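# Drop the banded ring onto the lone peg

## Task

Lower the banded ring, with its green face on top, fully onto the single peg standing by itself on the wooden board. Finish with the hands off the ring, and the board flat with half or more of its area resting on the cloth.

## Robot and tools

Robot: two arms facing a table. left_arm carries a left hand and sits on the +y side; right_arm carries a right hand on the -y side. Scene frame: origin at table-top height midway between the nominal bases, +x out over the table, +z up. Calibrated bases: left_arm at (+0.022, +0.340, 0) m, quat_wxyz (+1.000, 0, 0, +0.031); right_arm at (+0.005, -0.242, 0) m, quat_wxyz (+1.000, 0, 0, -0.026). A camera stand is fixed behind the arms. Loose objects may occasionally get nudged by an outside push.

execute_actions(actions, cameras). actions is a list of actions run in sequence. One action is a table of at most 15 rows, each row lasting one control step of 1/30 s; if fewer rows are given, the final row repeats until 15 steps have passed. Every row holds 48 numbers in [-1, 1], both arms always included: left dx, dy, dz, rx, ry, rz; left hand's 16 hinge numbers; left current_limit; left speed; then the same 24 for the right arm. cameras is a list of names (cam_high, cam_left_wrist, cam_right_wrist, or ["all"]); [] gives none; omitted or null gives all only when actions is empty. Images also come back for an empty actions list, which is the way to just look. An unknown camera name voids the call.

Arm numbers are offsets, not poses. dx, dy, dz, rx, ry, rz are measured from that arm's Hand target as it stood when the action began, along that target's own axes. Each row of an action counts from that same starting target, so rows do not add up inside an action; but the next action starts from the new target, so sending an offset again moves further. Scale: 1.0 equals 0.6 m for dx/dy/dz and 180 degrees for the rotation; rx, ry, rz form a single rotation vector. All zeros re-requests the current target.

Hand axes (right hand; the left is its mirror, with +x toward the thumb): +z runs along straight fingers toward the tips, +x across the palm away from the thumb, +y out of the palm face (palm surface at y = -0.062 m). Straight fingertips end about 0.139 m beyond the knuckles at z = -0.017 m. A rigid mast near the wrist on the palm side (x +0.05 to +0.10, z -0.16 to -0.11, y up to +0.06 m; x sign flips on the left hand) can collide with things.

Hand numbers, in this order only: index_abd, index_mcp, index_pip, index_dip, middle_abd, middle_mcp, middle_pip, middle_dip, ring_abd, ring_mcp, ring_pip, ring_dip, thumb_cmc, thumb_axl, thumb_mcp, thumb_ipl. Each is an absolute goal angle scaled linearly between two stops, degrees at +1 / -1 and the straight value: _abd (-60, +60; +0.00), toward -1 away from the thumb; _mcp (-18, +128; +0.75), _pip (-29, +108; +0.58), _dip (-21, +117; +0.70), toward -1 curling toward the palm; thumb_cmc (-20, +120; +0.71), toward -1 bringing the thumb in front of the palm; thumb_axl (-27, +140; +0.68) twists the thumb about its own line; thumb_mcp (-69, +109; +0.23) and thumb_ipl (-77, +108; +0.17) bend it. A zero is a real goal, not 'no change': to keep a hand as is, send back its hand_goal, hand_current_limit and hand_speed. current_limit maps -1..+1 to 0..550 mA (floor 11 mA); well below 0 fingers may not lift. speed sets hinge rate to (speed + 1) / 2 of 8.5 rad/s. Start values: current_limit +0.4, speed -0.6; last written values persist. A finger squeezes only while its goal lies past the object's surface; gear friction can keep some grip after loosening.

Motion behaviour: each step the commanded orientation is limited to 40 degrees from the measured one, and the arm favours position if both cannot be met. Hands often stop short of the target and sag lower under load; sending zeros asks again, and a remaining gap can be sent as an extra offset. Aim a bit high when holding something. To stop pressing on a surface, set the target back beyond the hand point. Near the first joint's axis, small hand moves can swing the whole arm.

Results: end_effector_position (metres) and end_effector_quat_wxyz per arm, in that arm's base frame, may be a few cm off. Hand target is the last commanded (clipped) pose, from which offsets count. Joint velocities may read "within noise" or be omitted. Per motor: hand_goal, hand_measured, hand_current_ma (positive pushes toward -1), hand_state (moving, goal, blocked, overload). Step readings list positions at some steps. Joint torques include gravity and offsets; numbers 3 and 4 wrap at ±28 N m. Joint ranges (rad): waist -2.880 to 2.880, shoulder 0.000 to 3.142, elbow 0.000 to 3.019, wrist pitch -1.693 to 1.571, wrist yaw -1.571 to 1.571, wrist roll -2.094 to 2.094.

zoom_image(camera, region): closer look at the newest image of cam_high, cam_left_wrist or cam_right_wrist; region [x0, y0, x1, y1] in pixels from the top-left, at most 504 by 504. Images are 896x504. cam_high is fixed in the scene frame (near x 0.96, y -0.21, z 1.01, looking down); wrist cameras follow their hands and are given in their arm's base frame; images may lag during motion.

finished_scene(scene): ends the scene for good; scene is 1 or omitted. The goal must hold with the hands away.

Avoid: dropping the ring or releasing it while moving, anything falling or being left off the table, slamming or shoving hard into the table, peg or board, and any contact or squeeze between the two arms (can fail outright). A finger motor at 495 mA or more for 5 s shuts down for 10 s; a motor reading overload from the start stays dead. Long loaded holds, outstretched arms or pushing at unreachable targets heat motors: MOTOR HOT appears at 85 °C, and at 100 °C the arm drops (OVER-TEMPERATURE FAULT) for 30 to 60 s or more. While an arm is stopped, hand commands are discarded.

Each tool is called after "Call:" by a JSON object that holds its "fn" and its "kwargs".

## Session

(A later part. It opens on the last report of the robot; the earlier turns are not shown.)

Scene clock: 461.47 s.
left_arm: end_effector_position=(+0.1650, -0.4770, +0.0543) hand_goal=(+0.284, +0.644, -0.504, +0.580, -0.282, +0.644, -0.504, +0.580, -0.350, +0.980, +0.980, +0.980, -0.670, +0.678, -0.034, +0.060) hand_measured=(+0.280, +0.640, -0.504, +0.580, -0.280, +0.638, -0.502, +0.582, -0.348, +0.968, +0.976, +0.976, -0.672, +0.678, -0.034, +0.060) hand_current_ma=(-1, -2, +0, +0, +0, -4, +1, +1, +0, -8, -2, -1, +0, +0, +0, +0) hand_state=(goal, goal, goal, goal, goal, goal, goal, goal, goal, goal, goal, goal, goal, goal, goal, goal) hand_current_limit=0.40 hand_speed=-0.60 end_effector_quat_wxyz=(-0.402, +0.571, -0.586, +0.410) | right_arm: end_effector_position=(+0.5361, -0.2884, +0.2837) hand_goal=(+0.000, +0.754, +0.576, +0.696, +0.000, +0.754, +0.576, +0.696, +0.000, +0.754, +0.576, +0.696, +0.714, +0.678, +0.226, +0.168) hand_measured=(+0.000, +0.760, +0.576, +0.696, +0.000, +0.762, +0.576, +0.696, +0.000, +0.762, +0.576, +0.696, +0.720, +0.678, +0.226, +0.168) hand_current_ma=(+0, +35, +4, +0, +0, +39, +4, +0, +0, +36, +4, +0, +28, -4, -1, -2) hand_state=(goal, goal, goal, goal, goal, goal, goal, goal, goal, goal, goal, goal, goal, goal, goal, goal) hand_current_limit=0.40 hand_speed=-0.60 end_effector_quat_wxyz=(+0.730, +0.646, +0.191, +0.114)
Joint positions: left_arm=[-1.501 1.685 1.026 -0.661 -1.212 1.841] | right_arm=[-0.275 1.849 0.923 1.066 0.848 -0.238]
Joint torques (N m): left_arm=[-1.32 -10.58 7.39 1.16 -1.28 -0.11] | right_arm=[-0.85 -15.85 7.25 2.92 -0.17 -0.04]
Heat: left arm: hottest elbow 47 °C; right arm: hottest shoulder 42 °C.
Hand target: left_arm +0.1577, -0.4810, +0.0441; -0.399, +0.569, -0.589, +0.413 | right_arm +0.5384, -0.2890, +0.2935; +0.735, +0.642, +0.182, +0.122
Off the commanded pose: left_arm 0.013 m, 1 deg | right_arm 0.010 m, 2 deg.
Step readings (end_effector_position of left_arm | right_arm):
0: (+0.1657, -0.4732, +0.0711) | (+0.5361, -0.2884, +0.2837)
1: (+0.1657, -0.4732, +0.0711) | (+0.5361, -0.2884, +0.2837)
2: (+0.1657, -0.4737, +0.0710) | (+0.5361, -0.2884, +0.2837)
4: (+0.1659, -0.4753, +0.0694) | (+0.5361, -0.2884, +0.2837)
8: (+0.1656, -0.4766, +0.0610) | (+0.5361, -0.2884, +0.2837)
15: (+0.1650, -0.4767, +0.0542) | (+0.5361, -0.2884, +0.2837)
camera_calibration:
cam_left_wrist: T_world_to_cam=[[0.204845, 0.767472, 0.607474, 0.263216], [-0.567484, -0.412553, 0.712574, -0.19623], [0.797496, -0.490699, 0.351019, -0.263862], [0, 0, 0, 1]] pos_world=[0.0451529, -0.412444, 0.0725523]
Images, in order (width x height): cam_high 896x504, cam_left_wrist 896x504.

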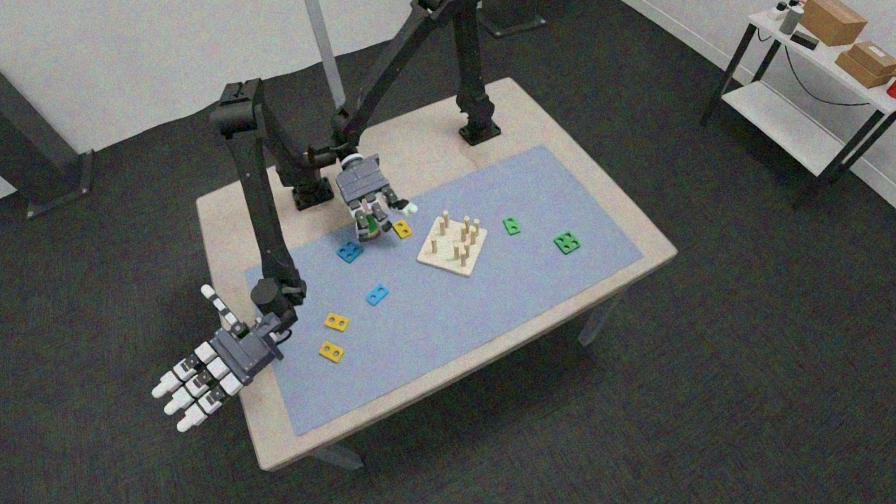

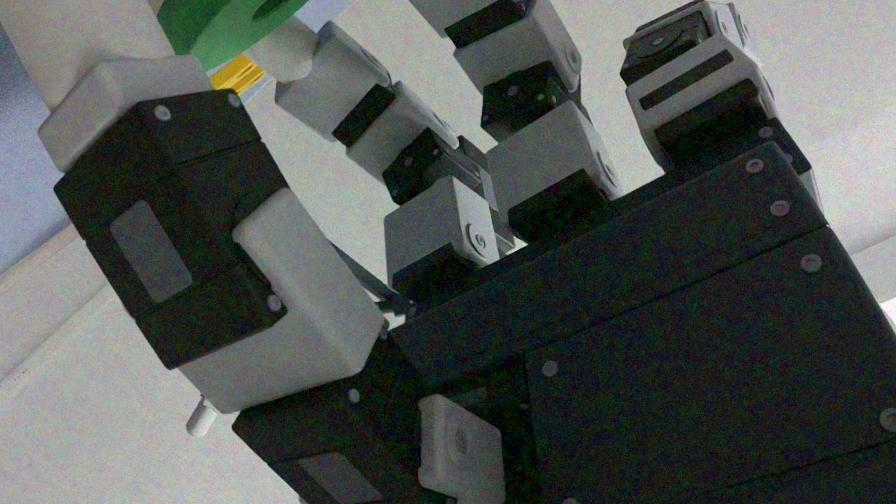

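Call:
{"fn": "execute_actions", "kwargs": {"actions": [[[0,0.0078,0.0029,0,0,0, 0.283,0.644,-0.504,0.58,-0.283,0.644,-0.504,0.58,-0.35,0.98,0.98,0.98,-0.671,0.677,-0.034,0.06,0.2,-0.9, 0,0,0,0,0,0, 0,0.754,0.576,0.696,0,0.754,0.576,0.696,0,0.754,0.576,0.696,0.714,0.678,0.226,0.168,0.4,-0.6]],[[0,0,0,0,0,0, 0.283,0.5,-0.504,0.58,-0.283,0.5,-0.504,0.58,-0.35,0.98,0.98,0.98,-0.671,0.677,-0.12,0.06,0.2,-0.9, 0,0,0,0,0,0, 0,0.754,0.576,0.696,0,0.754,0.576,0.696,0,0.754,0.576,0.696,0.714,0.678,0.226,0.168,0.4,-0.6]]], "cameras": ["cam_high", "cam_left_wrist"]}}

Call:
{"fn": "zoom_image", "kwargs": {"camera": "cam_high", "region": [320, 170, 410, 260]}}

Call:
{"fn": "zoom_image", "kwargs": {"camera": "cam_left_wrist", "region": [50, 0, 450, 225]}}

Scene clock: 479.60 s.
left_arm: end_effector_position=(+0.1656, -0.4797, +0.0534) hand_goal=(+0.284, +0.500, -0.504, +0.580, -0.282, +0.500, -0.504, +0.580, -0.350, +0.980, +0.980, +0.980, -0.670, +0.678, -0.120, +0.060) hand_measured=(+0.282, +0.516, -0.498, +0.582, -0.280, +0.520, -0.496, +0.582, -0.348, +0.968, +0.976, +0.976, -0.672, +0.678, -0.108, +0.064) hand_current_ma=(-1, +13, +3, +0, +0, +21, +4, +1, +0, -8, -2, -1, +0, +0, +13, +2) hand_state=(goal, goal, goal, goal, goal, blocked, goal, goal, goal, goal, goal, goal, goal, goal, goal, goal) hand_current_limit=0.20 hand_speed=-0.90 end_effector_quat_wxyz=(-0.400, +0.573, -0.583, +0.414) | right_arm: end_effector_position=(+0.5361, -0.2884, +0.2837) hand_goal=(+0.000, +0.754, +0.576, +0.696, +0.000, +0.754, +0.576, +0.696, +0.000, +0.754, +0.576, +0.696, +0.714, +0.678, +0.226, +0.168) hand_measured=(+0.000, +0.760, +0.576, +0.696, +0.000, +0.762, +0.576, +0.696, +0.000, +0.762, +0.576, +0.696, +0.720, +0.678, +0.226, +0.168) hand_current_ma=(+0, +35, +4, +0, +0, +39, +4, +0, +0, +36, +4, +0, +28, -4, -1, -2) hand_state=(goal, goal, goal, goal, goal, goal, goal, goal, goal, goal, goal, goal, goal, goal, goal, goal) hand_current_limit=0.40 hand_speed=-0.60 end_effector_quat_wxyz=(+0.730, +0.646, +0.191, +0.114)
Joint positions: left_arm=[-1.501 1.689 1.026 -0.646 -1.214 1.84] | right_arm=[-0.275 1.849 0.923 1.066 0.848 -0.238]
Joint torques (N m): left_arm=[-1.44 -10.34 6.94 1.18 -1.15 -0.06] | right_arm=[-0.91 -15.79 7.25 2.92 -0.17 -0.04]
Heat: left arm: hottest elbow 46 °C; right arm: hottest shoulder 42 °C.
Hand target: left_arm +0.1577, -0.4809, +0.0391; -0.399, +0.569, -0.589, +0.412 | right_arm +0.5384, -0.2890, +0.2935; +0.735, +0.642, +0.182, +0.122
Off the commanded pose: left_arm 0.016 m, 1 deg | right_arm 0.010 m, 2 deg.
Step readings (end_effector_position of left_arm | right_arm):
0: (+0.1650, -0.4770, +0.0543) | (+0.5361, -0.2884, +0.2837)
1: (+0.1650, -0.4770, +0.0543) | (+0.5361, -0.2884, +0.2837)
2: (+0.1651, -0.4772, +0.0543) | (+0.5361, -0.2884, +0.2837)
4: (+0.1651, -0.4781, +0.0544) | (+0.5361, -0.2884, +0.2837)
8: (+0.1652, -0.4791, +0.0540) | (+0.5361, -0.2884, +0.2837)
15: (+0.1652, -0.4795, +0.0530) | (+0.5361, -0.2884, +0.2837)
16: (+0.1652, -0.4795, +0.0530) | (+0.5361, -0.2884, +0.2837)
17: (+0.1652, -0.4795, +0.0530) | (+0.5361, -0.2884, +0.2837)
19: (+0.1652, -0.4796, +0.0530) | (+0.5361, -0.2884, +0.2837)
23: (+0.1653, -0.4797, +0.0531) | (+0.5361, -0.2884, +0.2837)
30: (+0.1656, -0.4797, +0.0534) | (+0.5361, -0.2884, +0.2837)
camera_calibration:
cam_left_wrist: T_world_to_cam=[[0.202361, 0.774416, 0.599441, 0.269923], [-0.569207, -0.405083, 0.71548, -0.192796], [0.796902, -0.485991, 0.35883, -0.263417], [0, 0, 0, 1]] pos_world=[0.045555, -0.415149, 0.0706602]
Images, in order (width x height): cam_high 896x504, cam_left_wrist 896x504.

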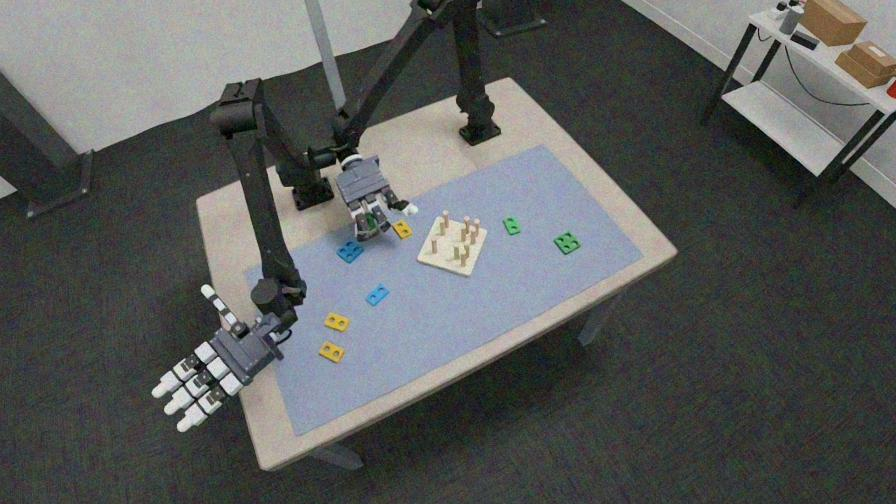

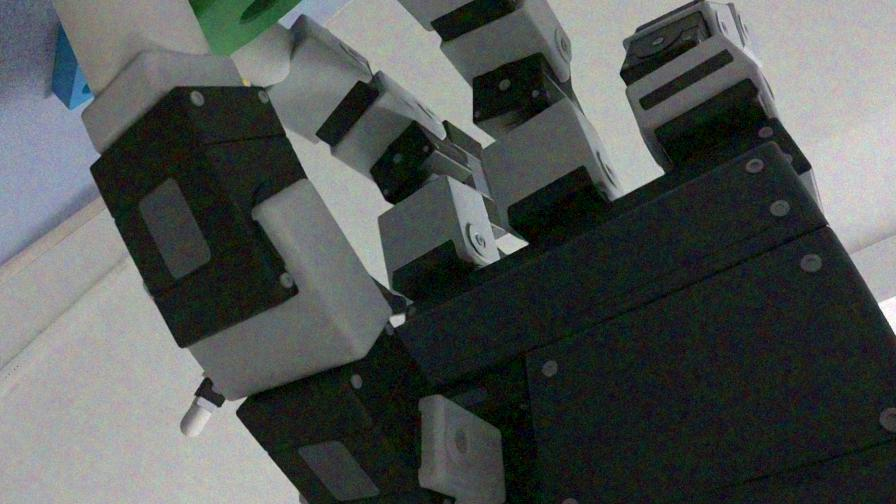

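Scaled by 5.600 from the camera's 896x504 image, which has a finer 1280x720 frame.

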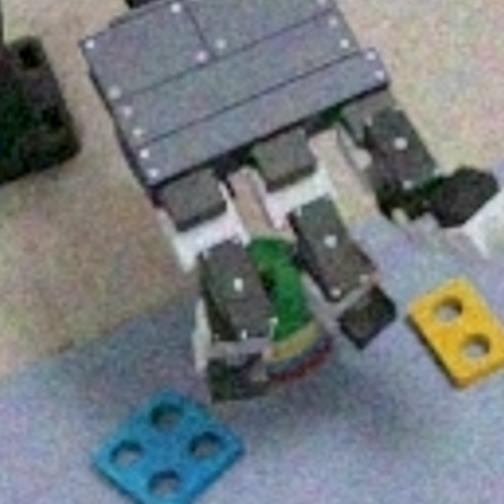

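Scaled by 1.260 from the camera's 896x504 image, which has a finer 1280x720 frame.

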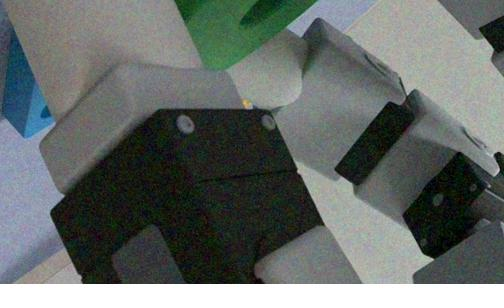

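Call:
{"fn": "execute_actions", "kwargs": {"actions": [[[0,0,0,0,0,0, 0.283,0.42,-0.504,0.58,-0.283,0.42,-0.504,0.58,-0.35,0.98,0.98,0.98,-0.671,0.677,-0.20,0.06,0.2,-0.9, 0,0,0,0,0,0, 0,0.754,0.576,0.696,0,0.754,0.576,0.696,0,0.754,0.576,0.696,0.714,0.678,0.226,0.168,0.4,-0.6]],[[0,-0.0705,-0.0257,0,0,0, 0.283,0.42,-0.504,0.58,-0.283,0.42,-0.504,0.58,-0.35,0.98,0.98,0.98,-0.671,0.677,-0.20,0.06,0.2,-0.9, 0,0,0,0,0,0, 0,0.754,0.576,0.696,0,0.754,0.576,0.696,0,0.754,0.576,0.696,0.714,0.678,0.226,0.168,0.4,-0.6]]], "cameras": ["cam_high", "cam_left_wrist"]}}

Call:
{"fn": "zoom_image", "kwargs": {"camera": "cam_high", "region": [320, 170, 410, 260]}}

Call:
{"fn": "zoom_image", "kwargs": {"camera": "cam_left_wrist", "region": [50, 0, 450, 225]}}

Scene clock: 490.03 s.
left_arm: end_effector_position=(+0.1638, -0.4633, +0.0684) hand_goal=(+0.284, +0.420, -0.504, +0.580, -0.282, +0.420, -0.504, +0.580, -0.350, +0.980, +0.980, +0.980, -0.670, +0.678, -0.200, +0.060) hand_measured=(+0.284, +0.474, -0.482, +0.590, -0.282, +0.482, -0.478, +0.590, -0.348, +0.968, +0.976, +0.976, -0.666, +0.680, -0.110, +0.082) hand_current_ma=(+0, +100, +21, +6, +0, +125, +29, +7, +0, -8, -2, -1, +1, +0, +298, +36) hand_state=(goal, blocked, blocked, goal, goal, blocked, blocked, goal, goal, goal, goal, goal, goal, goal, blocked, blocked) hand_current_limit=0.20 hand_speed=-0.90 end_effector_quat_wxyz=(-0.412, +0.564, -0.594, +0.398) | right_arm: end_effector_position=(+0.5361, -0.2884, +0.2837) hand_goal=(+0.000, +0.754, +0.576, +0.696, +0.000, +0.754, +0.576, +0.696, +0.000, +0.754, +0.576, +0.696, +0.714, +0.678, +0.226, +0.168) hand_measured=(+0.000, +0.760, +0.576, +0.696, +0.000, +0.762, +0.576, +0.696, +0.000, +0.762, +0.576, +0.696, +0.720, +0.678, +0.226, +0.168) hand_current_ma=(+0, +35, +4, +0, +0, +39, +4, +0, +0, +36, +4, +0, +28, -4, -1, -2) hand_state=(goal, goal, goal, goal, goal, goal, goal, goal, goal, goal, goal, goal, goal, goal, goal, goal) hand_current_limit=0.40 hand_speed=-0.60 end_effector_quat_wxyz=(+0.730, +0.646, +0.191, +0.114)
Joint positions: left_arm=[-1.501 1.646 1.026 -0.74 -1.212 1.838] | right_arm=[-0.275 1.849 0.923 1.066 0.848 -0.238]
Joint torques (N m): left_arm=[-1.32 -12.4 10.77 0.34 -1.26 -0.01] | right_arm=[-0.85 -15.85 7.25 2.92 -0.17 -0.04]
Heat: left arm: hottest elbow 46 °C; right arm: hottest shoulder 42 °C.
Hand target: left_arm +0.1576, -0.4810, +0.0841; -0.399, +0.569, -0.589, +0.412 | right_arm +0.5384, -0.2890, +0.2935; +0.735, +0.642, +0.182, +0.122
Off the commanded pose: left_arm 0.024 m, 2 deg | right_arm 0.010 m, 2 deg.
Step readings (end_effector_position of left_arm | right_arm):
0: (+0.1656, -0.4797, +0.0534) | (+0.5361, -0.2884, +0.2837)
1: (+0.1656, -0.4797, +0.0534) | (+0.5361, -0.2884, +0.2837)
2: (+0.1656, -0.4797, +0.0534) | (+0.5361, -0.2884, +0.2837)
4: (+0.1658, -0.4797, +0.0536) | (+0.5361, -0.2884, +0.2837)
8: (+0.1662, -0.4796, +0.0540) | (+0.5361, -0.2884, +0.2837)
15: (+0.1662, -0.4797, +0.0540) | (+0.5361, -0.2884, +0.2837)
16: (+0.1662, -0.4797, +0.0540) | (+0.5361, -0.2884, +0.2837)
17: (+0.1661, -0.4794, +0.0541) | (+0.5361, -0.2884, +0.2837)
19: (+0.1654, -0.4760, +0.0553) | (+0.5361, -0.2884, +0.2837)
23: (+0.1644, -0.4689, +0.0616) | (+0.5361, -0.2884, +0.2837)
30: (+0.1639, -0.4645, +0.0687) | (+0.5361, -0.2884, +0.2837)
camera_calibration:
cam_left_wrist: T_world_to_cam=[[0.2065, 0.744344, 0.635066, 0.23142], [-0.56503, -0.439176, 0.698474, -0.213109], [0.798811, -0.503066, 0.329887, -0.26571], [0, 0, 0, 1]] pos_world=[0.0440509, -0.399518, 0.0895381]
Images, in order (width x height): cam_high 896x504, cam_left_wrist 896x504.

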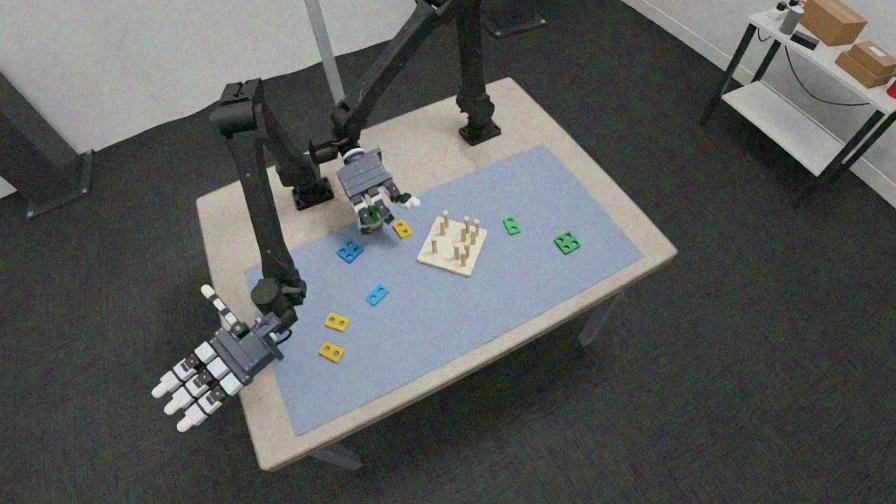

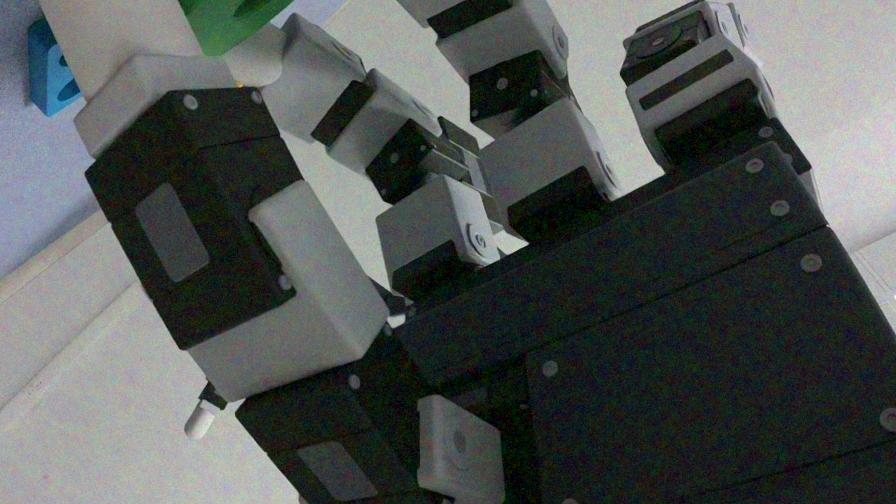

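Scaled by 5.600 from the camera's 896x504 image, which has a finer 1280x720 frame.

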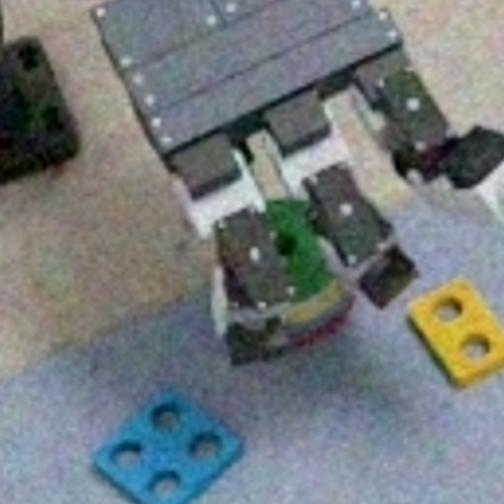

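Scaled by 1.260 from the camera's 896x504 image, which has a finer 1280x720 frame.

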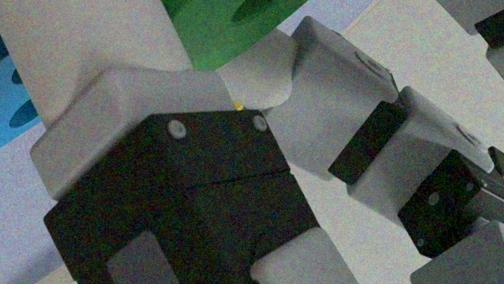

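Call:
{"fn": "execute_actions", "kwargs": {"actions": [[[-0.0102,-0.1292,-0.0397,0,0,0, 0.283,0.42,-0.504,0.58,-0.283,0.42,-0.504,0.58,-0.35,0.98,0.98,0.98,-0.671,0.677,-0.20,0.06,0.2,-0.9, 0,0,0,0,0,0, 0,0.754,0.576,0.696,0,0.754,0.576,0.696,0,0.754,0.576,0.696,0.714,0.678,0.226,0.168,0.4,-0.6]],[[-0.0738,-0.0348,0.0862,0,-0.0757,-0.0276, 0.283,0.42,-0.504,0.58,-0.283,0.42,-0.504,0.58,-0.35,0.98,0.98,0.98,-0.671,0.677,-0.20,0.06,0.2,-0.9, 0,0,0,0,0,0, 0,0.754,0.576,0.696,0,0.754,0.576,0.696,0,0.754,0.576,0.696,0.714,0.678,0.226,0.168,0.4,-0.6]]], "cameras": ["cam_high", "cam_left_wrist"]}}

Call:
{"fn": "zoom_image", "kwargs": {"camera": "cam_high", "region": [330, 140, 440, 250]}}

Scene clock: 505.97 s.
left_arm: end_effector_position=(+0.2165, -0.4165, +0.1594) hand_goal=(+0.284, +0.420, -0.504, +0.580, -0.282, +0.420, -0.504, +0.580, -0.350, +0.980, +0.980, +0.980, -0.670, +0.678, -0.200, +0.060) hand_measured=(+0.284, +0.474, -0.482, +0.590, -0.282, +0.480, -0.476, +0.590, -0.348, +0.968, +0.976, +0.976, -0.664, +0.680, -0.110, +0.084) hand_current_ma=(+0, +97, +22, +6, +0, +117, +30, +7, +0, -8, -2, -1, +2, +1, +298, +39) hand_state=(goal, blocked, blocked, goal, goal, blocked, blocked, goal, goal, goal, goal, goal, goal, goal, blocked, blocked) hand_current_limit=0.20 hand_speed=-0.90 end_effector_quat_wxyz=(-0.451, +0.630, -0.524, +0.355) | right_arm: end_effector_position=(+0.5361, -0.2884, +0.2837) hand_goal=(+0.000, +0.754, +0.576, +0.696, +0.000, +0.754, +0.576, +0.696, +0.000, +0.754, +0.576, +0.696, +0.714, +0.678, +0.226, +0.168) hand_measured=(+0.000, +0.760, +0.576, +0.696, +0.000, +0.762, +0.576, +0.696, +0.000, +0.762, +0.576, +0.696, +0.720, +0.678, +0.226, +0.168) hand_current_ma=(+0, +35, +4, +0, +0, +39, +4, +0, +0, +36, +4, +0, +28, -4, -1, -2) hand_state=(goal, goal, goal, goal, goal, goal, goal, goal, goal, goal, goal, goal, goal, goal, goal, goal) hand_current_limit=0.40 hand_speed=-0.60 end_effector_quat_wxyz=(+0.730, +0.646, +0.191, +0.114)
Joint positions: left_arm=[-1.381 1.546 1.177 -1.258 -1.222 1.539] | right_arm=[-0.275 1.849 0.923 1.066 0.848 -0.238]
Joint torques (N m): left_arm=[-0.15 -9.93 12 -0.28 -1.28 -0.11] | right_arm=[-0.85 -15.79 7.27 2.92 -0.17 -0.04]
Heat: left arm: hottest elbow 47 °C; right arm: hottest shoulder 42 °C.
Hand target: left_arm +0.2191, -0.4327, +0.1669; -0.448, +0.639, -0.513, +0.359 | right_arm +0.5384, -0.2890, +0.2935; +0.735, +0.642, +0.182, +0.122
Off the commanded pose: left_arm 0.018 m, 2 deg | right_arm 0.010 m, 2 deg.
Step readings (end_effector_position of left_arm | right_arm):
0: (+0.1638, -0.4633, +0.0684) | (+0.5361, -0.2884, +0.2837)
1: (+0.1638, -0.4630, +0.0686) | (+0.5361, -0.2884, +0.2837)
2: (+0.1635, -0.4617, +0.0701) | (+0.5361, -0.2884, +0.2837)
4: (+0.1625, -0.4567, +0.0792) | (+0.5361, -0.2884, +0.2837)
8: (+0.1626, -0.4568, +0.1200) | (+0.5361, -0.2884, +0.2837)
15: (+0.1640, -0.4674, +0.1633) | (+0.5361, -0.2884, +0.2837)
16: (+0.1639, -0.4660, +0.1628) | (+0.5361, -0.2884, +0.2837)
17: (+0.1644, -0.4622, +0.1617) | (+0.5361, -0.2884, +0.2837)
19: (+0.1708, -0.4496, +0.1601) | (+0.5361, -0.2884, +0.2837)
23: (+0.1976, -0.4230, +0.1583) | (+0.5361, -0.2884, +0.2837)
30: (+0.2155, -0.4134, +0.1584) | (+0.5361, -0.2884, +0.2837)
camera_calibration:
cam_left_wrist: T_world_to_cam=[[0.0321489, 0.780416, 0.624434, 0.182393], [-0.456745, -0.544235, 0.703699, -0.294379], [0.889017, -0.30783, 0.338955, -0.253965], [0, 0, 0, 1]] pos_world=[0.085459, -0.380732, 0.179345]
Images, in order (width x height): cam_high 896x504, cam_left_wrist 896x504.

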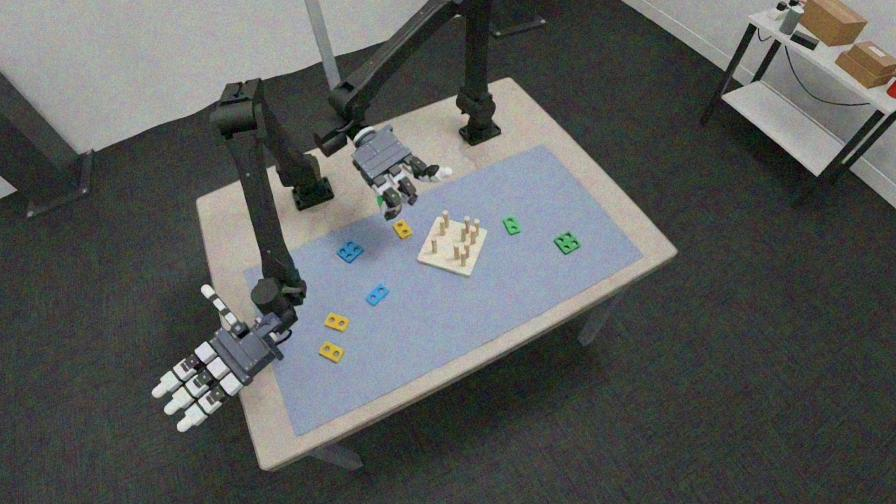

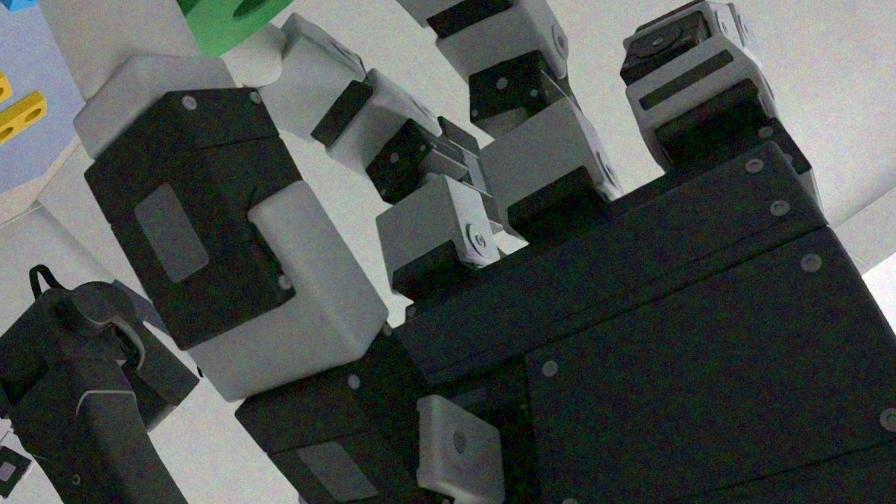

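Scaled by 4.582 from the camera's 896x504 image, which has a finer 1280x720 frame.

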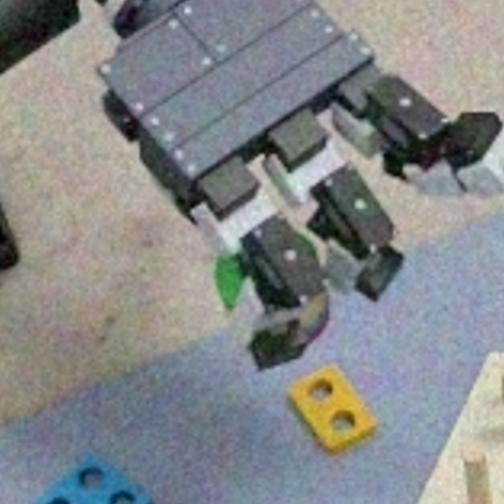

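Call:
{"fn": "execute_actions", "kwargs": {"actions": [[[-0.0482,-0.0402,0.1007,0,-0.0757,-0.0276, 0.283,0.42,-0.504,0.58,-0.283,0.42,-0.504,0.58,-0.35,0.98,0.98,0.98,-0.671,0.677,-0.20,0.06,0.2,-0.9, 0,0,0,0,0,0, 0,0.754,0.576,0.696,0,0.754,0.576,0.696,0,0.754,0.576,0.696,0.714,0.678,0.226,0.168,0.4,-0.6]],[[-0.0195,-0.0432,0.1088,0,-0.0757,-0.0276, 0.283,0.42,-0.504,0.58,-0.283,0.42,-0.504,0.58,-0.35,0.98,0.98,0.98,-0.671,0.677,-0.20,0.06,0.2,-0.9, 0,0,0,0,0,0, 0,0.754,0.576,0.696,0,0.754,0.576,0.696,0,0.754,0.576,0.696,0.714,0.678,0.226,0.168,0.4,-0.6]]], "cameras": ["cam_high", "cam_left_wrist", "cam_right_wrist"]}}

Call:
{"fn": "zoom_image", "kwargs": {"camera": "cam_high", "region": [380, 160, 490, 270]}}

Scene clock: 513.47 s.
left_arm: end_effector_position=(+0.3288, -0.3338, +0.1666) hand_goal=(+0.284, +0.420, -0.504, +0.580, -0.282, +0.420, -0.504, +0.580, -0.350, +0.980, +0.980, +0.980, -0.670, +0.678, -0.200, +0.060) hand_measured=(+0.284, +0.474, -0.482, +0.590, -0.282, +0.480, -0.476, +0.590, -0.348, +0.968, +0.976, +0.976, -0.664, +0.680, -0.110, +0.084) hand_current_ma=(+0, +95, +22, +6, +0, +115, +30, +7, +0, -8, -2, -1, +2, +1, +298, +40) hand_state=(goal, blocked, blocked, goal, goal, blocked, blocked, goal, goal, goal, goal, goal, goal, goal, blocked, blocked) hand_current_limit=0.20 hand_speed=-0.90 end_effector_quat_wxyz=(-0.510, +0.745, -0.356, +0.240) | right_arm: end_effector_position=(+0.5361, -0.2884, +0.2837) hand_goal=(+0.000, +0.754, +0.576, +0.696, +0.000, +0.754, +0.576, +0.696, +0.000, +0.754, +0.576, +0.696, +0.714, +0.678, +0.226, +0.168) hand_measured=(+0.000, +0.760, +0.576, +0.696, +0.000, +0.762, +0.576, +0.696, +0.000, +0.762, +0.576, +0.696, +0.720, +0.678, +0.226, +0.168) hand_current_ma=(+0, +35, +4, +0, +0, +39, +4, +0, +0, +36, +4, +0, +28, -4, -1, -2) hand_state=(goal, goal, goal, goal, goal, goal, goal, goal, goal, goal, goal, goal, goal, goal, goal, goal) hand_current_limit=0.40 hand_speed=-0.60 end_effector_quat_wxyz=(+0.730, +0.646, +0.191, +0.114)
Joint positions: left_arm=[-1.078 1.664 1.328 -1.689 -1.153 1.087] | right_arm=[-0.275 1.849 0.923 1.066 0.848 -0.238]
Joint torques (N m): left_arm=[-0.32 -10.4 11.38 -1.07 -1.1 -0.08] | right_arm=[-0.85 -15.79 7.25 2.92 -0.17 -0.05]
Heat: left arm: hottest elbow 48 °C; right arm: hottest shoulder 42 °C.
Hand target: left_arm +0.3336, -0.3480, +0.1712; -0.523, +0.747, -0.336, +0.236 | right_arm +0.5384, -0.2890, +0.2935; +0.735, +0.642, +0.182, +0.122
Off the commanded pose: left_arm 0.016 m, 3 deg | right_arm 0.010 m, 2 deg.
joint sent to its limit (left arm) — joint 4 (wrist pitch), lower limit. The joint targets are off in orientation, not in position.
Step readings (end_effector_position of left_arm | right_arm):
0: (+0.2166, -0.4165, +0.1595) | (+0.5361, -0.2884, +0.2837)
1: (+0.2167, -0.4163, +0.1596) | (+0.5361, -0.2884, +0.2837)
2: (+0.2172, -0.4143, +0.1597) | (+0.5361, -0.2884, +0.2837)
4: (+0.2230, -0.4060, +0.1604) | (+0.5361, -0.2884, +0.2837)
8: (+0.2530, -0.3814, +0.1630) | (+0.5361, -0.2884, +0.2837)
15: (+0.2717, -0.3723, +0.1623) | (+0.5361, -0.2884, +0.2837)
16: (+0.2718, -0.3727, +0.1620) | (+0.5361, -0.2884, +0.2837)
17: (+0.2718, -0.3723, +0.1617) | (+0.5361, -0.2884, +0.2837)
19: (+0.2772, -0.3666, +0.1621) | (+0.5361, -0.2884, +0.2837)
23: (+0.3075, -0.3438, +0.1650) | (+0.5361, -0.2884, +0.2837)
30: (+0.3279, -0.3319, +0.1658) | (+0.5361, -0.2884, +0.2837)
camera_calibration:
cam_left_wrist: T_world_to_cam=[[-0.328841, 0.725823, 0.604189, 0.213662], [-0.148234, -0.67151, 0.726018, -0.350753], [0.932679, 0.149183, 0.328411, -0.190751], [0, 0, 0, 1]] pos_world=[0.196177, -0.362158, 0.188206]

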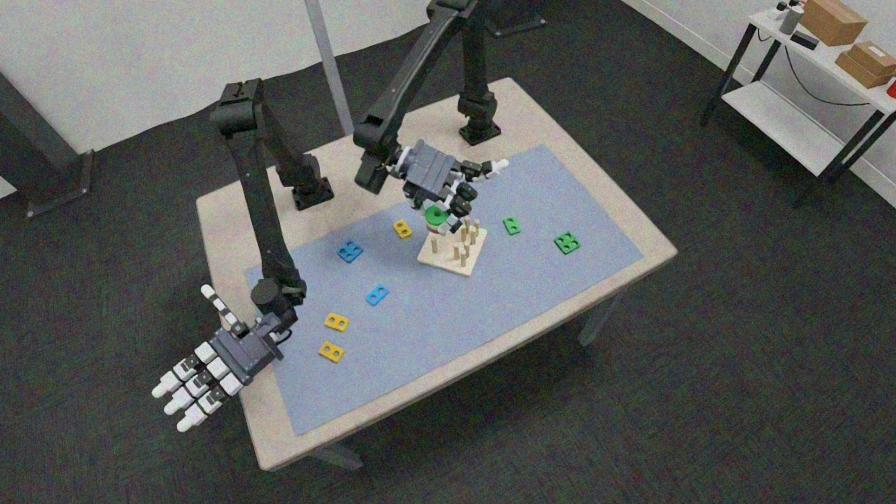

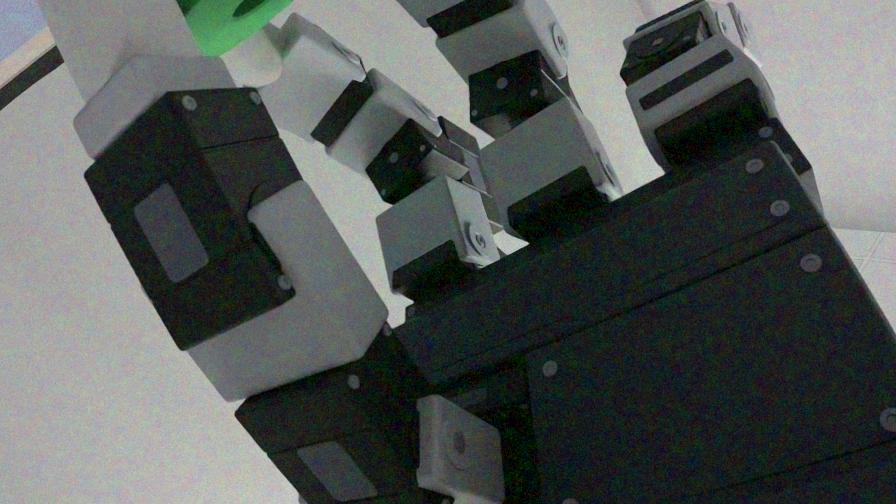

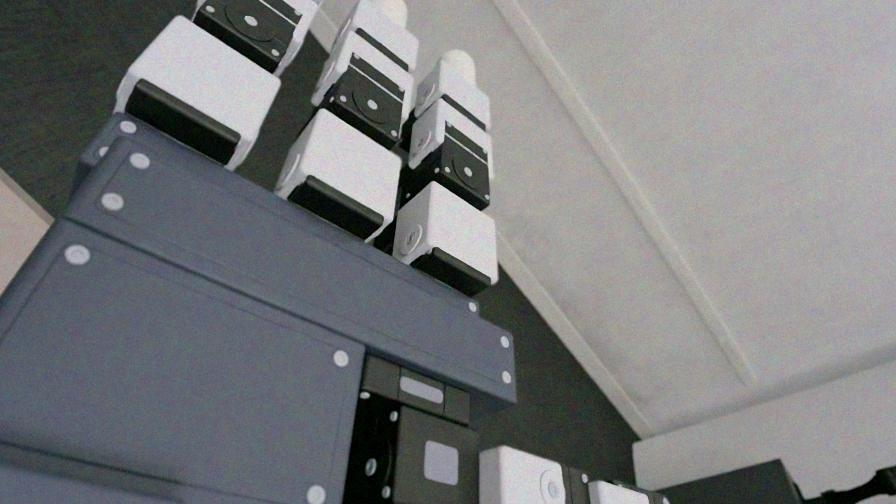

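Scaled by 4.582 from the camera's 896x504 image, which has a finer 1280x720 frame.

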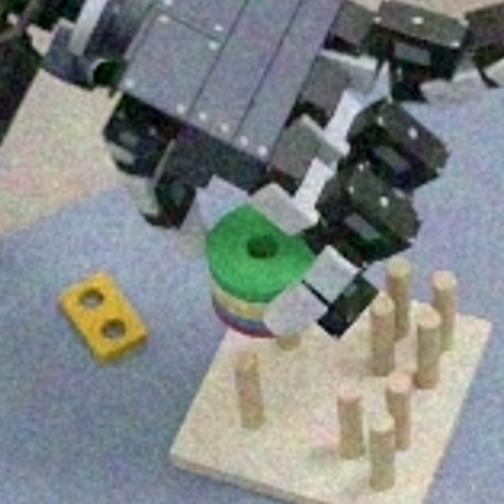

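Call:
{"fn": "execute_actions", "kwargs": {"actions": [[[0.044,0.0352,0.001,0,0,0, 0.283,0.42,-0.504,0.58,-0.283,0.42,-0.504,0.58,-0.35,0.98,0.98,0.98,-0.671,0.677,-0.20,0.06,0.2,-0.9, 0,0,0,0,0,0, 0,0.754,0.576,0.696,0,0.754,0.576,0.696,0,0.754,0.576,0.696,0.714,0.678,0.226,0.168,0.4,-0.6]]], "cameras": ["cam_high", "cam_left_wrist"]}}

Call:
{"fn": "zoom_image", "kwargs": {"camera": "cam_high", "region": [400, 190, 470, 260]}}

Scene clock: 529.50 s.
left_arm: end_effector_position=(+0.3417, -0.3570, +0.1438) hand_goal=(+0.284, +0.420, -0.504, +0.580, -0.282, +0.420, -0.504, +0.580, -0.350, +0.980, +0.980, +0.980, -0.670, +0.678, -0.200, +0.060) hand_measured=(+0.284, +0.474, -0.482, +0.590, -0.282, +0.480, -0.476, +0.590, -0.348, +0.968, +0.976, +0.976, -0.664, +0.680, -0.110, +0.084) hand_current_ma=(+0, +95, +22, +6, +0, +115, +31, +7, +0, -8, -2, -1, +2, +1, +298, +40) hand_state=(goal, blocked, blocked, goal, goal, blocked, blocked, goal, goal, goal, goal, goal, goal, goal, blocked, blocked) hand_current_limit=0.20 hand_speed=-0.90 end_effector_quat_wxyz=(-0.516, +0.744, -0.356, +0.233) | right_arm: end_effector_position=(+0.5361, -0.2884, +0.2837) hand_goal=(+0.000, +0.754, +0.576, +0.696, +0.000, +0.754, +0.576, +0.696, +0.000, +0.754, +0.576, +0.696, +0.714, +0.678, +0.226, +0.168) hand_measured=(+0.000, +0.760, +0.576, +0.696, +0.000, +0.762, +0.576, +0.696, +0.000, +0.762, +0.576, +0.696, +0.720, +0.678, +0.226, +0.168) hand_current_ma=(+0, +35, +4, +0, +0, +39, +4, +0, +0, +36, +4, +0, +28, -4, -1, -2) hand_state=(goal, goal, goal, goal, goal, goal, goal, goal, goal, goal, goal, goal, goal, goal, goal, goal) hand_current_limit=0.40 hand_speed=-0.60 end_effector_quat_wxyz=(+0.730, +0.646, +0.191, +0.114)
Joint positions: left_arm=[-1.078 1.766 1.396 -1.695 -1.151 1.061] | right_arm=[-0.275 1.849 0.923 1.066 0.848 -0.238]
Joint torques (N m): left_arm=[-0.62 -12.69 11.03 -0.88 -1.12 -0.09] | right_arm=[-0.85 -15.79 7.27 2.92 -0.18 -0.04]
Heat: left arm: hottest elbow 50 °C; right arm: hottest shoulder 42 °C.
Hand target: left_arm +0.3461, -0.3722, +0.1512; -0.523, +0.747, -0.336, +0.236 | right_arm +0.5384, -0.2890, +0.2935; +0.735, +0.642, +0.182, +0.122
Off the commanded pose: left_arm 0.017 m, 2 deg | right_arm 0.010 m, 2 deg.
joint sent to its limit (left arm) — joint 4 (wrist pitch), lower limit. The joint targets still meet the commanded pose.
Step readings (end_effector_position of left_arm | right_arm):
0: (+0.3289, -0.3338, +0.1666) | (+0.5361, -0.2884, +0.2837)
1: (+0.3290, -0.3340, +0.1665) | (+0.5361, -0.2884, +0.2837)
2: (+0.3294, -0.3350, +0.1661) | (+0.5361, -0.2884, +0.2837)
4: (+0.3328, -0.3411, +0.1647) | (+0.5361, -0.2884, +0.2837)
8: (+0.3399, -0.3536, +0.1529) | (+0.5361, -0.2884, +0.2837)
15: (+0.3406, -0.3550, +0.1417) | (+0.5361, -0.2884, +0.2837)
camera_calibration:
cam_left_wrist: T_world_to_cam=[[-0.333214, 0.712969, 0.616963, 0.243632], [-0.137516, -0.684112, 0.716296, -0.354665], [0.932769, 0.153838, 0.326, -0.189815], [0, 0, 0, 1]] pos_world=[0.209464, -0.387132, 0.165613]
Images, in order (width x height): cam_high 896x504, cam_left_wrist 896x504.

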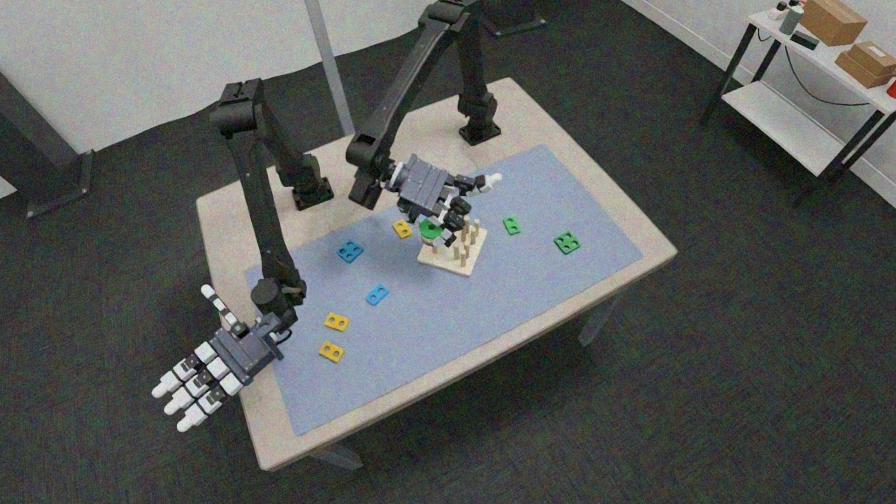

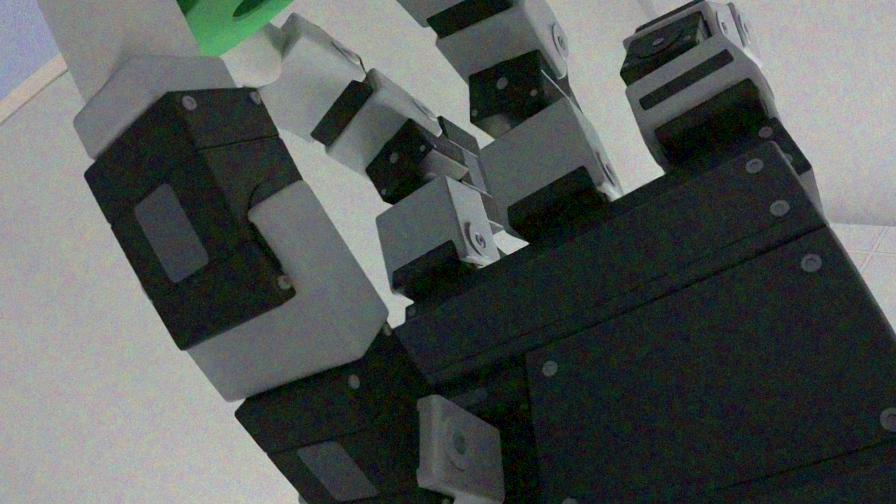

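Scaled by 7.200 from the camera's 896x504 image, which has a finer 1280x720 frame.

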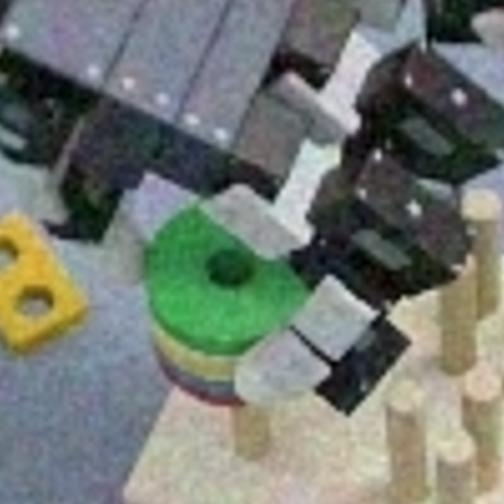

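Call:
{"fn": "execute_actions", "kwargs": {"actions": [[[0,0.0188,0.0068,0,0,0, 0.283,0.42,-0.504,0.58,-0.283,0.42,-0.504,0.58,-0.35,0.98,0.98,0.98,-0.671,0.677,-0.20,0.06,0.2,-0.9, 0,0,0,0,0,0, 0,0.754,0.576,0.696,0,0.754,0.576,0.696,0,0.754,0.576,0.696,0.714,0.678,0.226,0.168,0.4,-0.6]]], "cameras": ["cam_high"]}}

Call:
{"fn": "zoom_image", "kwargs": {"camera": "cam_high", "region": [410, 205, 460, 255]}}

Scene clock: 544.43 s.
left_arm: end_effector_position=(+0.3434, -0.3587, +0.1385) hand_goal=(+0.284, +0.420, -0.504, +0.580, -0.282, +0.420, -0.504, +0.580, -0.350, +0.980, +0.980, +0.980, -0.670, +0.678, -0.200, +0.060) hand_measured=(+0.284, +0.474, -0.482, +0.590, -0.282, +0.480, -0.476, +0.590, -0.348, +0.968, +0.976, +0.976, -0.664, +0.680, -0.110, +0.084) hand_current_ma=(+0, +95, +22, +6, +0, +115, +31, +7, +0, -8, -2, -1, +2, +1, +298, +40) hand_state=(goal, blocked, blocked, goal, goal, blocked, blocked, goal, goal, goal, goal, goal, goal, goal, blocked, blocked) hand_current_limit=0.20 hand_speed=-0.90 end_effector_quat_wxyz=(-0.516, +0.746, -0.349, +0.235) | right_arm: end_effector_position=(+0.5361, -0.2884, +0.2837) hand_goal=(+0.000, +0.754, +0.576, +0.696, +0.000, +0.754, +0.576, +0.696, +0.000, +0.754, +0.576, +0.696, +0.714, +0.678, +0.226, +0.168) hand_measured=(+0.000, +0.760, +0.576, +0.696, +0.000, +0.762, +0.576, +0.696, +0.000, +0.762, +0.576, +0.696, +0.720, +0.678, +0.226, +0.168) hand_current_ma=(+0, +35, +4, +0, +0, +39, +4, +0, +0, +36, +4, +0, +28, -4, -1, -2) hand_state=(goal, goal, goal, goal, goal, goal, goal, goal, goal, goal, goal, goal, goal, goal, goal, goal) hand_current_limit=0.40 hand_speed=-0.60 end_effector_quat_wxyz=(+0.730, +0.646, +0.191, +0.114)
Joint positions: left_arm=[-1.078 1.778 1.396 -1.695 -1.151 1.035] | right_arm=[-0.275 1.849 0.923 1.066 0.848 -0.238]
Joint torques (N m): left_arm=[-0.62 -11.75 10.37 -0.84 -1.1 -0.06] | right_arm=[-0.91 -15.79 7.25 2.92 -0.17 -0.04]
Heat: left arm: hottest elbow 49 °C; right arm: hottest shoulder 42 °C.
Hand target: left_arm +0.3461, -0.3722, +0.1392; -0.523, +0.747, -0.336, +0.236 | right_arm +0.5384, -0.2890, +0.2935; +0.735, +0.642, +0.182, +0.122
Off the commanded pose: left_arm 0.014 m, 2 deg | right_arm 0.010 m, 2 deg.
joint sent to its limit (left arm) — joint 4 (wrist pitch), lower limit. The joint targets still meet the commanded pose.
Step readings (end_effector_position of left_arm | right_arm):
0: (+0.3417, -0.3570, +0.1438) | (+0.5361, -0.2884, +0.2837)
1: (+0.3417, -0.3571, +0.1438) | (+0.5361, -0.2884, +0.2837)
2: (+0.3418, -0.3572, +0.1438) | (+0.5361, -0.2884, +0.2837)
4: (+0.3422, -0.3575, +0.1436) | (+0.5361, -0.2884, +0.2837)
8: (+0.3428, -0.3582, +0.1417) | (+0.5361, -0.2884, +0.2837)
15: (+0.3433, -0.3586, +0.1385) | (+0.5361, -0.2884, +0.2837)
Images, in order (width x height): cam_high 896x504.

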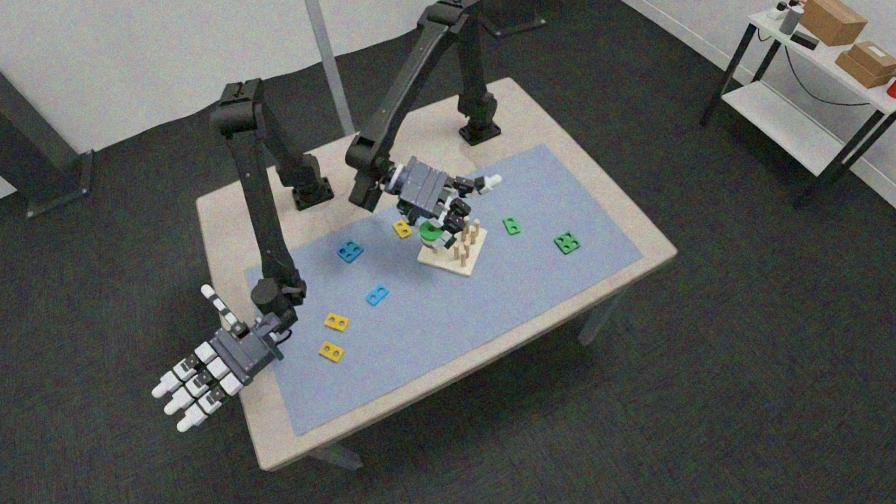

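Scaled by 10.080 from the camera's 896x504 image, which has a finer 1280x720 frame.

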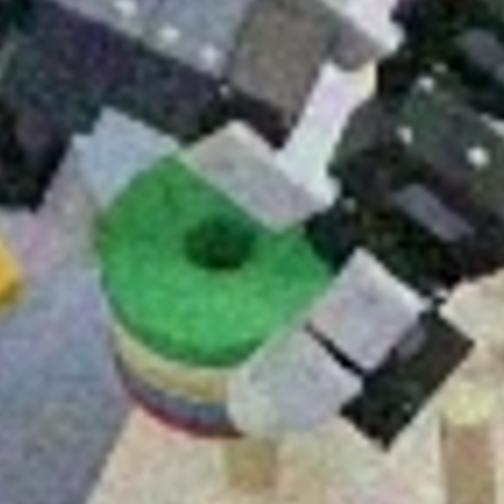

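Call:
{"fn": "execute_actions", "kwargs": {"actions": [[[-0.005,0.0189,0.0067,0,0,0, 0.283,0.42,-0.504,0.58,-0.283,0.42,-0.504,0.58,-0.35,0.98,0.98,0.98,-0.671,0.677,-0.20,0.06,0.2,-0.9, 0,0,0,0,0,0, 0,0.754,0.576,0.696,0,0.754,0.576,0.696,0,0.754,0.576,0.696,0.714,0.678,0.226,0.168,0.4,-0.6]]], "cameras": ["cam_high"]}}

Call:
{"fn": "zoom_image", "kwargs": {"camera": "cam_high", "region": [410, 205, 460, 255]}}

Scene clock: 553.23 s.
left_arm: end_effector_position=(+0.3452, -0.3605, +0.1334) hand_goal=(+0.284, +0.420, -0.504, +0.580, -0.282, +0.420, -0.504, +0.580, -0.350, +0.980, +0.980, +0.980, -0.670, +0.678, -0.200, +0.060) hand_measured=(+0.284, +0.472, -0.482, +0.590, -0.284, +0.480, -0.476, +0.590, -0.348, +0.968, +0.976, +0.976, -0.664, +0.680, -0.110, +0.084) hand_current_ma=(+0, +92, +22, +6, +0, +115, +31, +7, +0, -8, -2, -1, +2, +1, +298, +40) hand_state=(goal, blocked, blocked, goal, goal, blocked, blocked, goal, goal, goal, goal, goal, goal, goal, blocked, blocked) hand_current_limit=0.20 hand_speed=-0.90 end_effector_quat_wxyz=(-0.516, +0.749, -0.341, +0.239) | right_arm: end_effector_position=(+0.5361, -0.2884, +0.2837) hand_goal=(+0.000, +0.754, +0.576, +0.696, +0.000, +0.754, +0.576, +0.696, +0.000, +0.754, +0.576, +0.696, +0.714, +0.678, +0.226, +0.168) hand_measured=(+0.000, +0.760, +0.576, +0.696, +0.000, +0.762, +0.576, +0.696, +0.000, +0.762, +0.576, +0.696, +0.720, +0.678, +0.226, +0.168) hand_current_ma=(+0, +35, +4, +0, +0, +39, +4, +0, +0, +36, +4, +0, +28, -4, -1, -2) hand_state=(goal, goal, goal, goal, goal, goal, goal, goal, goal, goal, goal, goal, goal, goal, goal, goal) hand_current_limit=0.40 hand_speed=-0.60 end_effector_quat_wxyz=(+0.730, +0.646, +0.191, +0.114)
Joint positions: left_arm=[-1.078 1.791 1.396 -1.695 -1.151 1.007] | right_arm=[-0.275 1.849 0.923 1.066 0.848 -0.238]
Joint torques (N m): left_arm=[-1.2 -11.63 9.02 -0.94 -1.03 -0.15] | right_arm=[-0.85 -15.79 7.25 2.92 -0.17 -0.04]
Heat: left arm: hottest elbow 49 °C; right arm: hottest shoulder 42 °C.
Hand target: left_arm +0.3440, -0.3700, +0.1271; -0.523, +0.747, -0.336, +0.236 | right_arm +0.5384, -0.2890, +0.2935; +0.735, +0.642, +0.182, +0.122
Off the commanded pose: left_arm 0.011 m, 1 deg | right_arm 0.010 m, 2 deg.
joint sent to its limit (left arm) — joint 4 (wrist pitch), lower limit. The joint targets still meet the commanded pose.
Step readings (end_effector_position of left_arm | right_arm):
0: (+0.3434, -0.3588, +0.1386) | (+0.5361, -0.2884, +0.2837)
1: (+0.3434, -0.3588, +0.1384) | (+0.5361, -0.2884, +0.2837)
2: (+0.3436, -0.3589, +0.1384) | (+0.5361, -0.2884, +0.2837)
4: (+0.3440, -0.3593, +0.1377) | (+0.5361, -0.2884, +0.2837)
8: (+0.3446, -0.3600, +0.1340) | (+0.5361, -0.2884, +0.2837)
15: (+0.3451, -0.3604, +0.1334) | (+0.5361, -0.2884, +0.2837)
Images, in order (width x height): cam_high 896x504.

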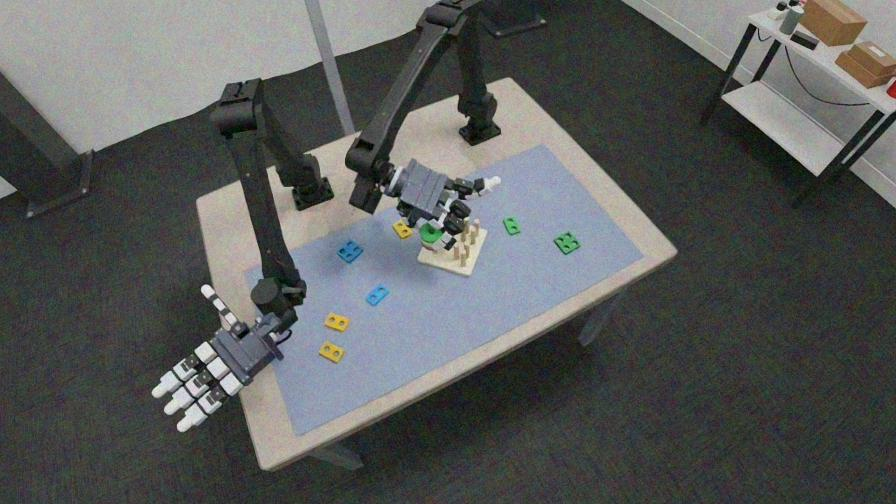

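Scaled by 10.080 from the camera's 896x504 image, which has a finer 1280x720 frame.

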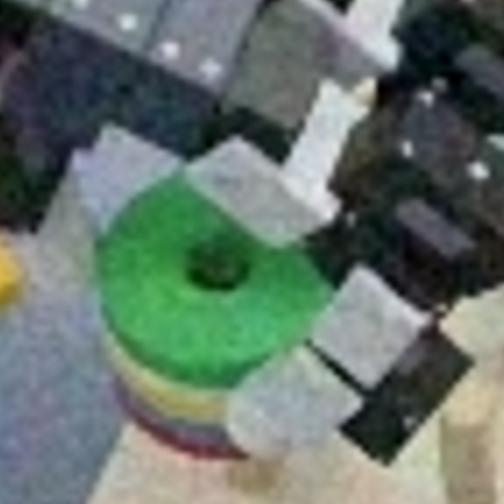

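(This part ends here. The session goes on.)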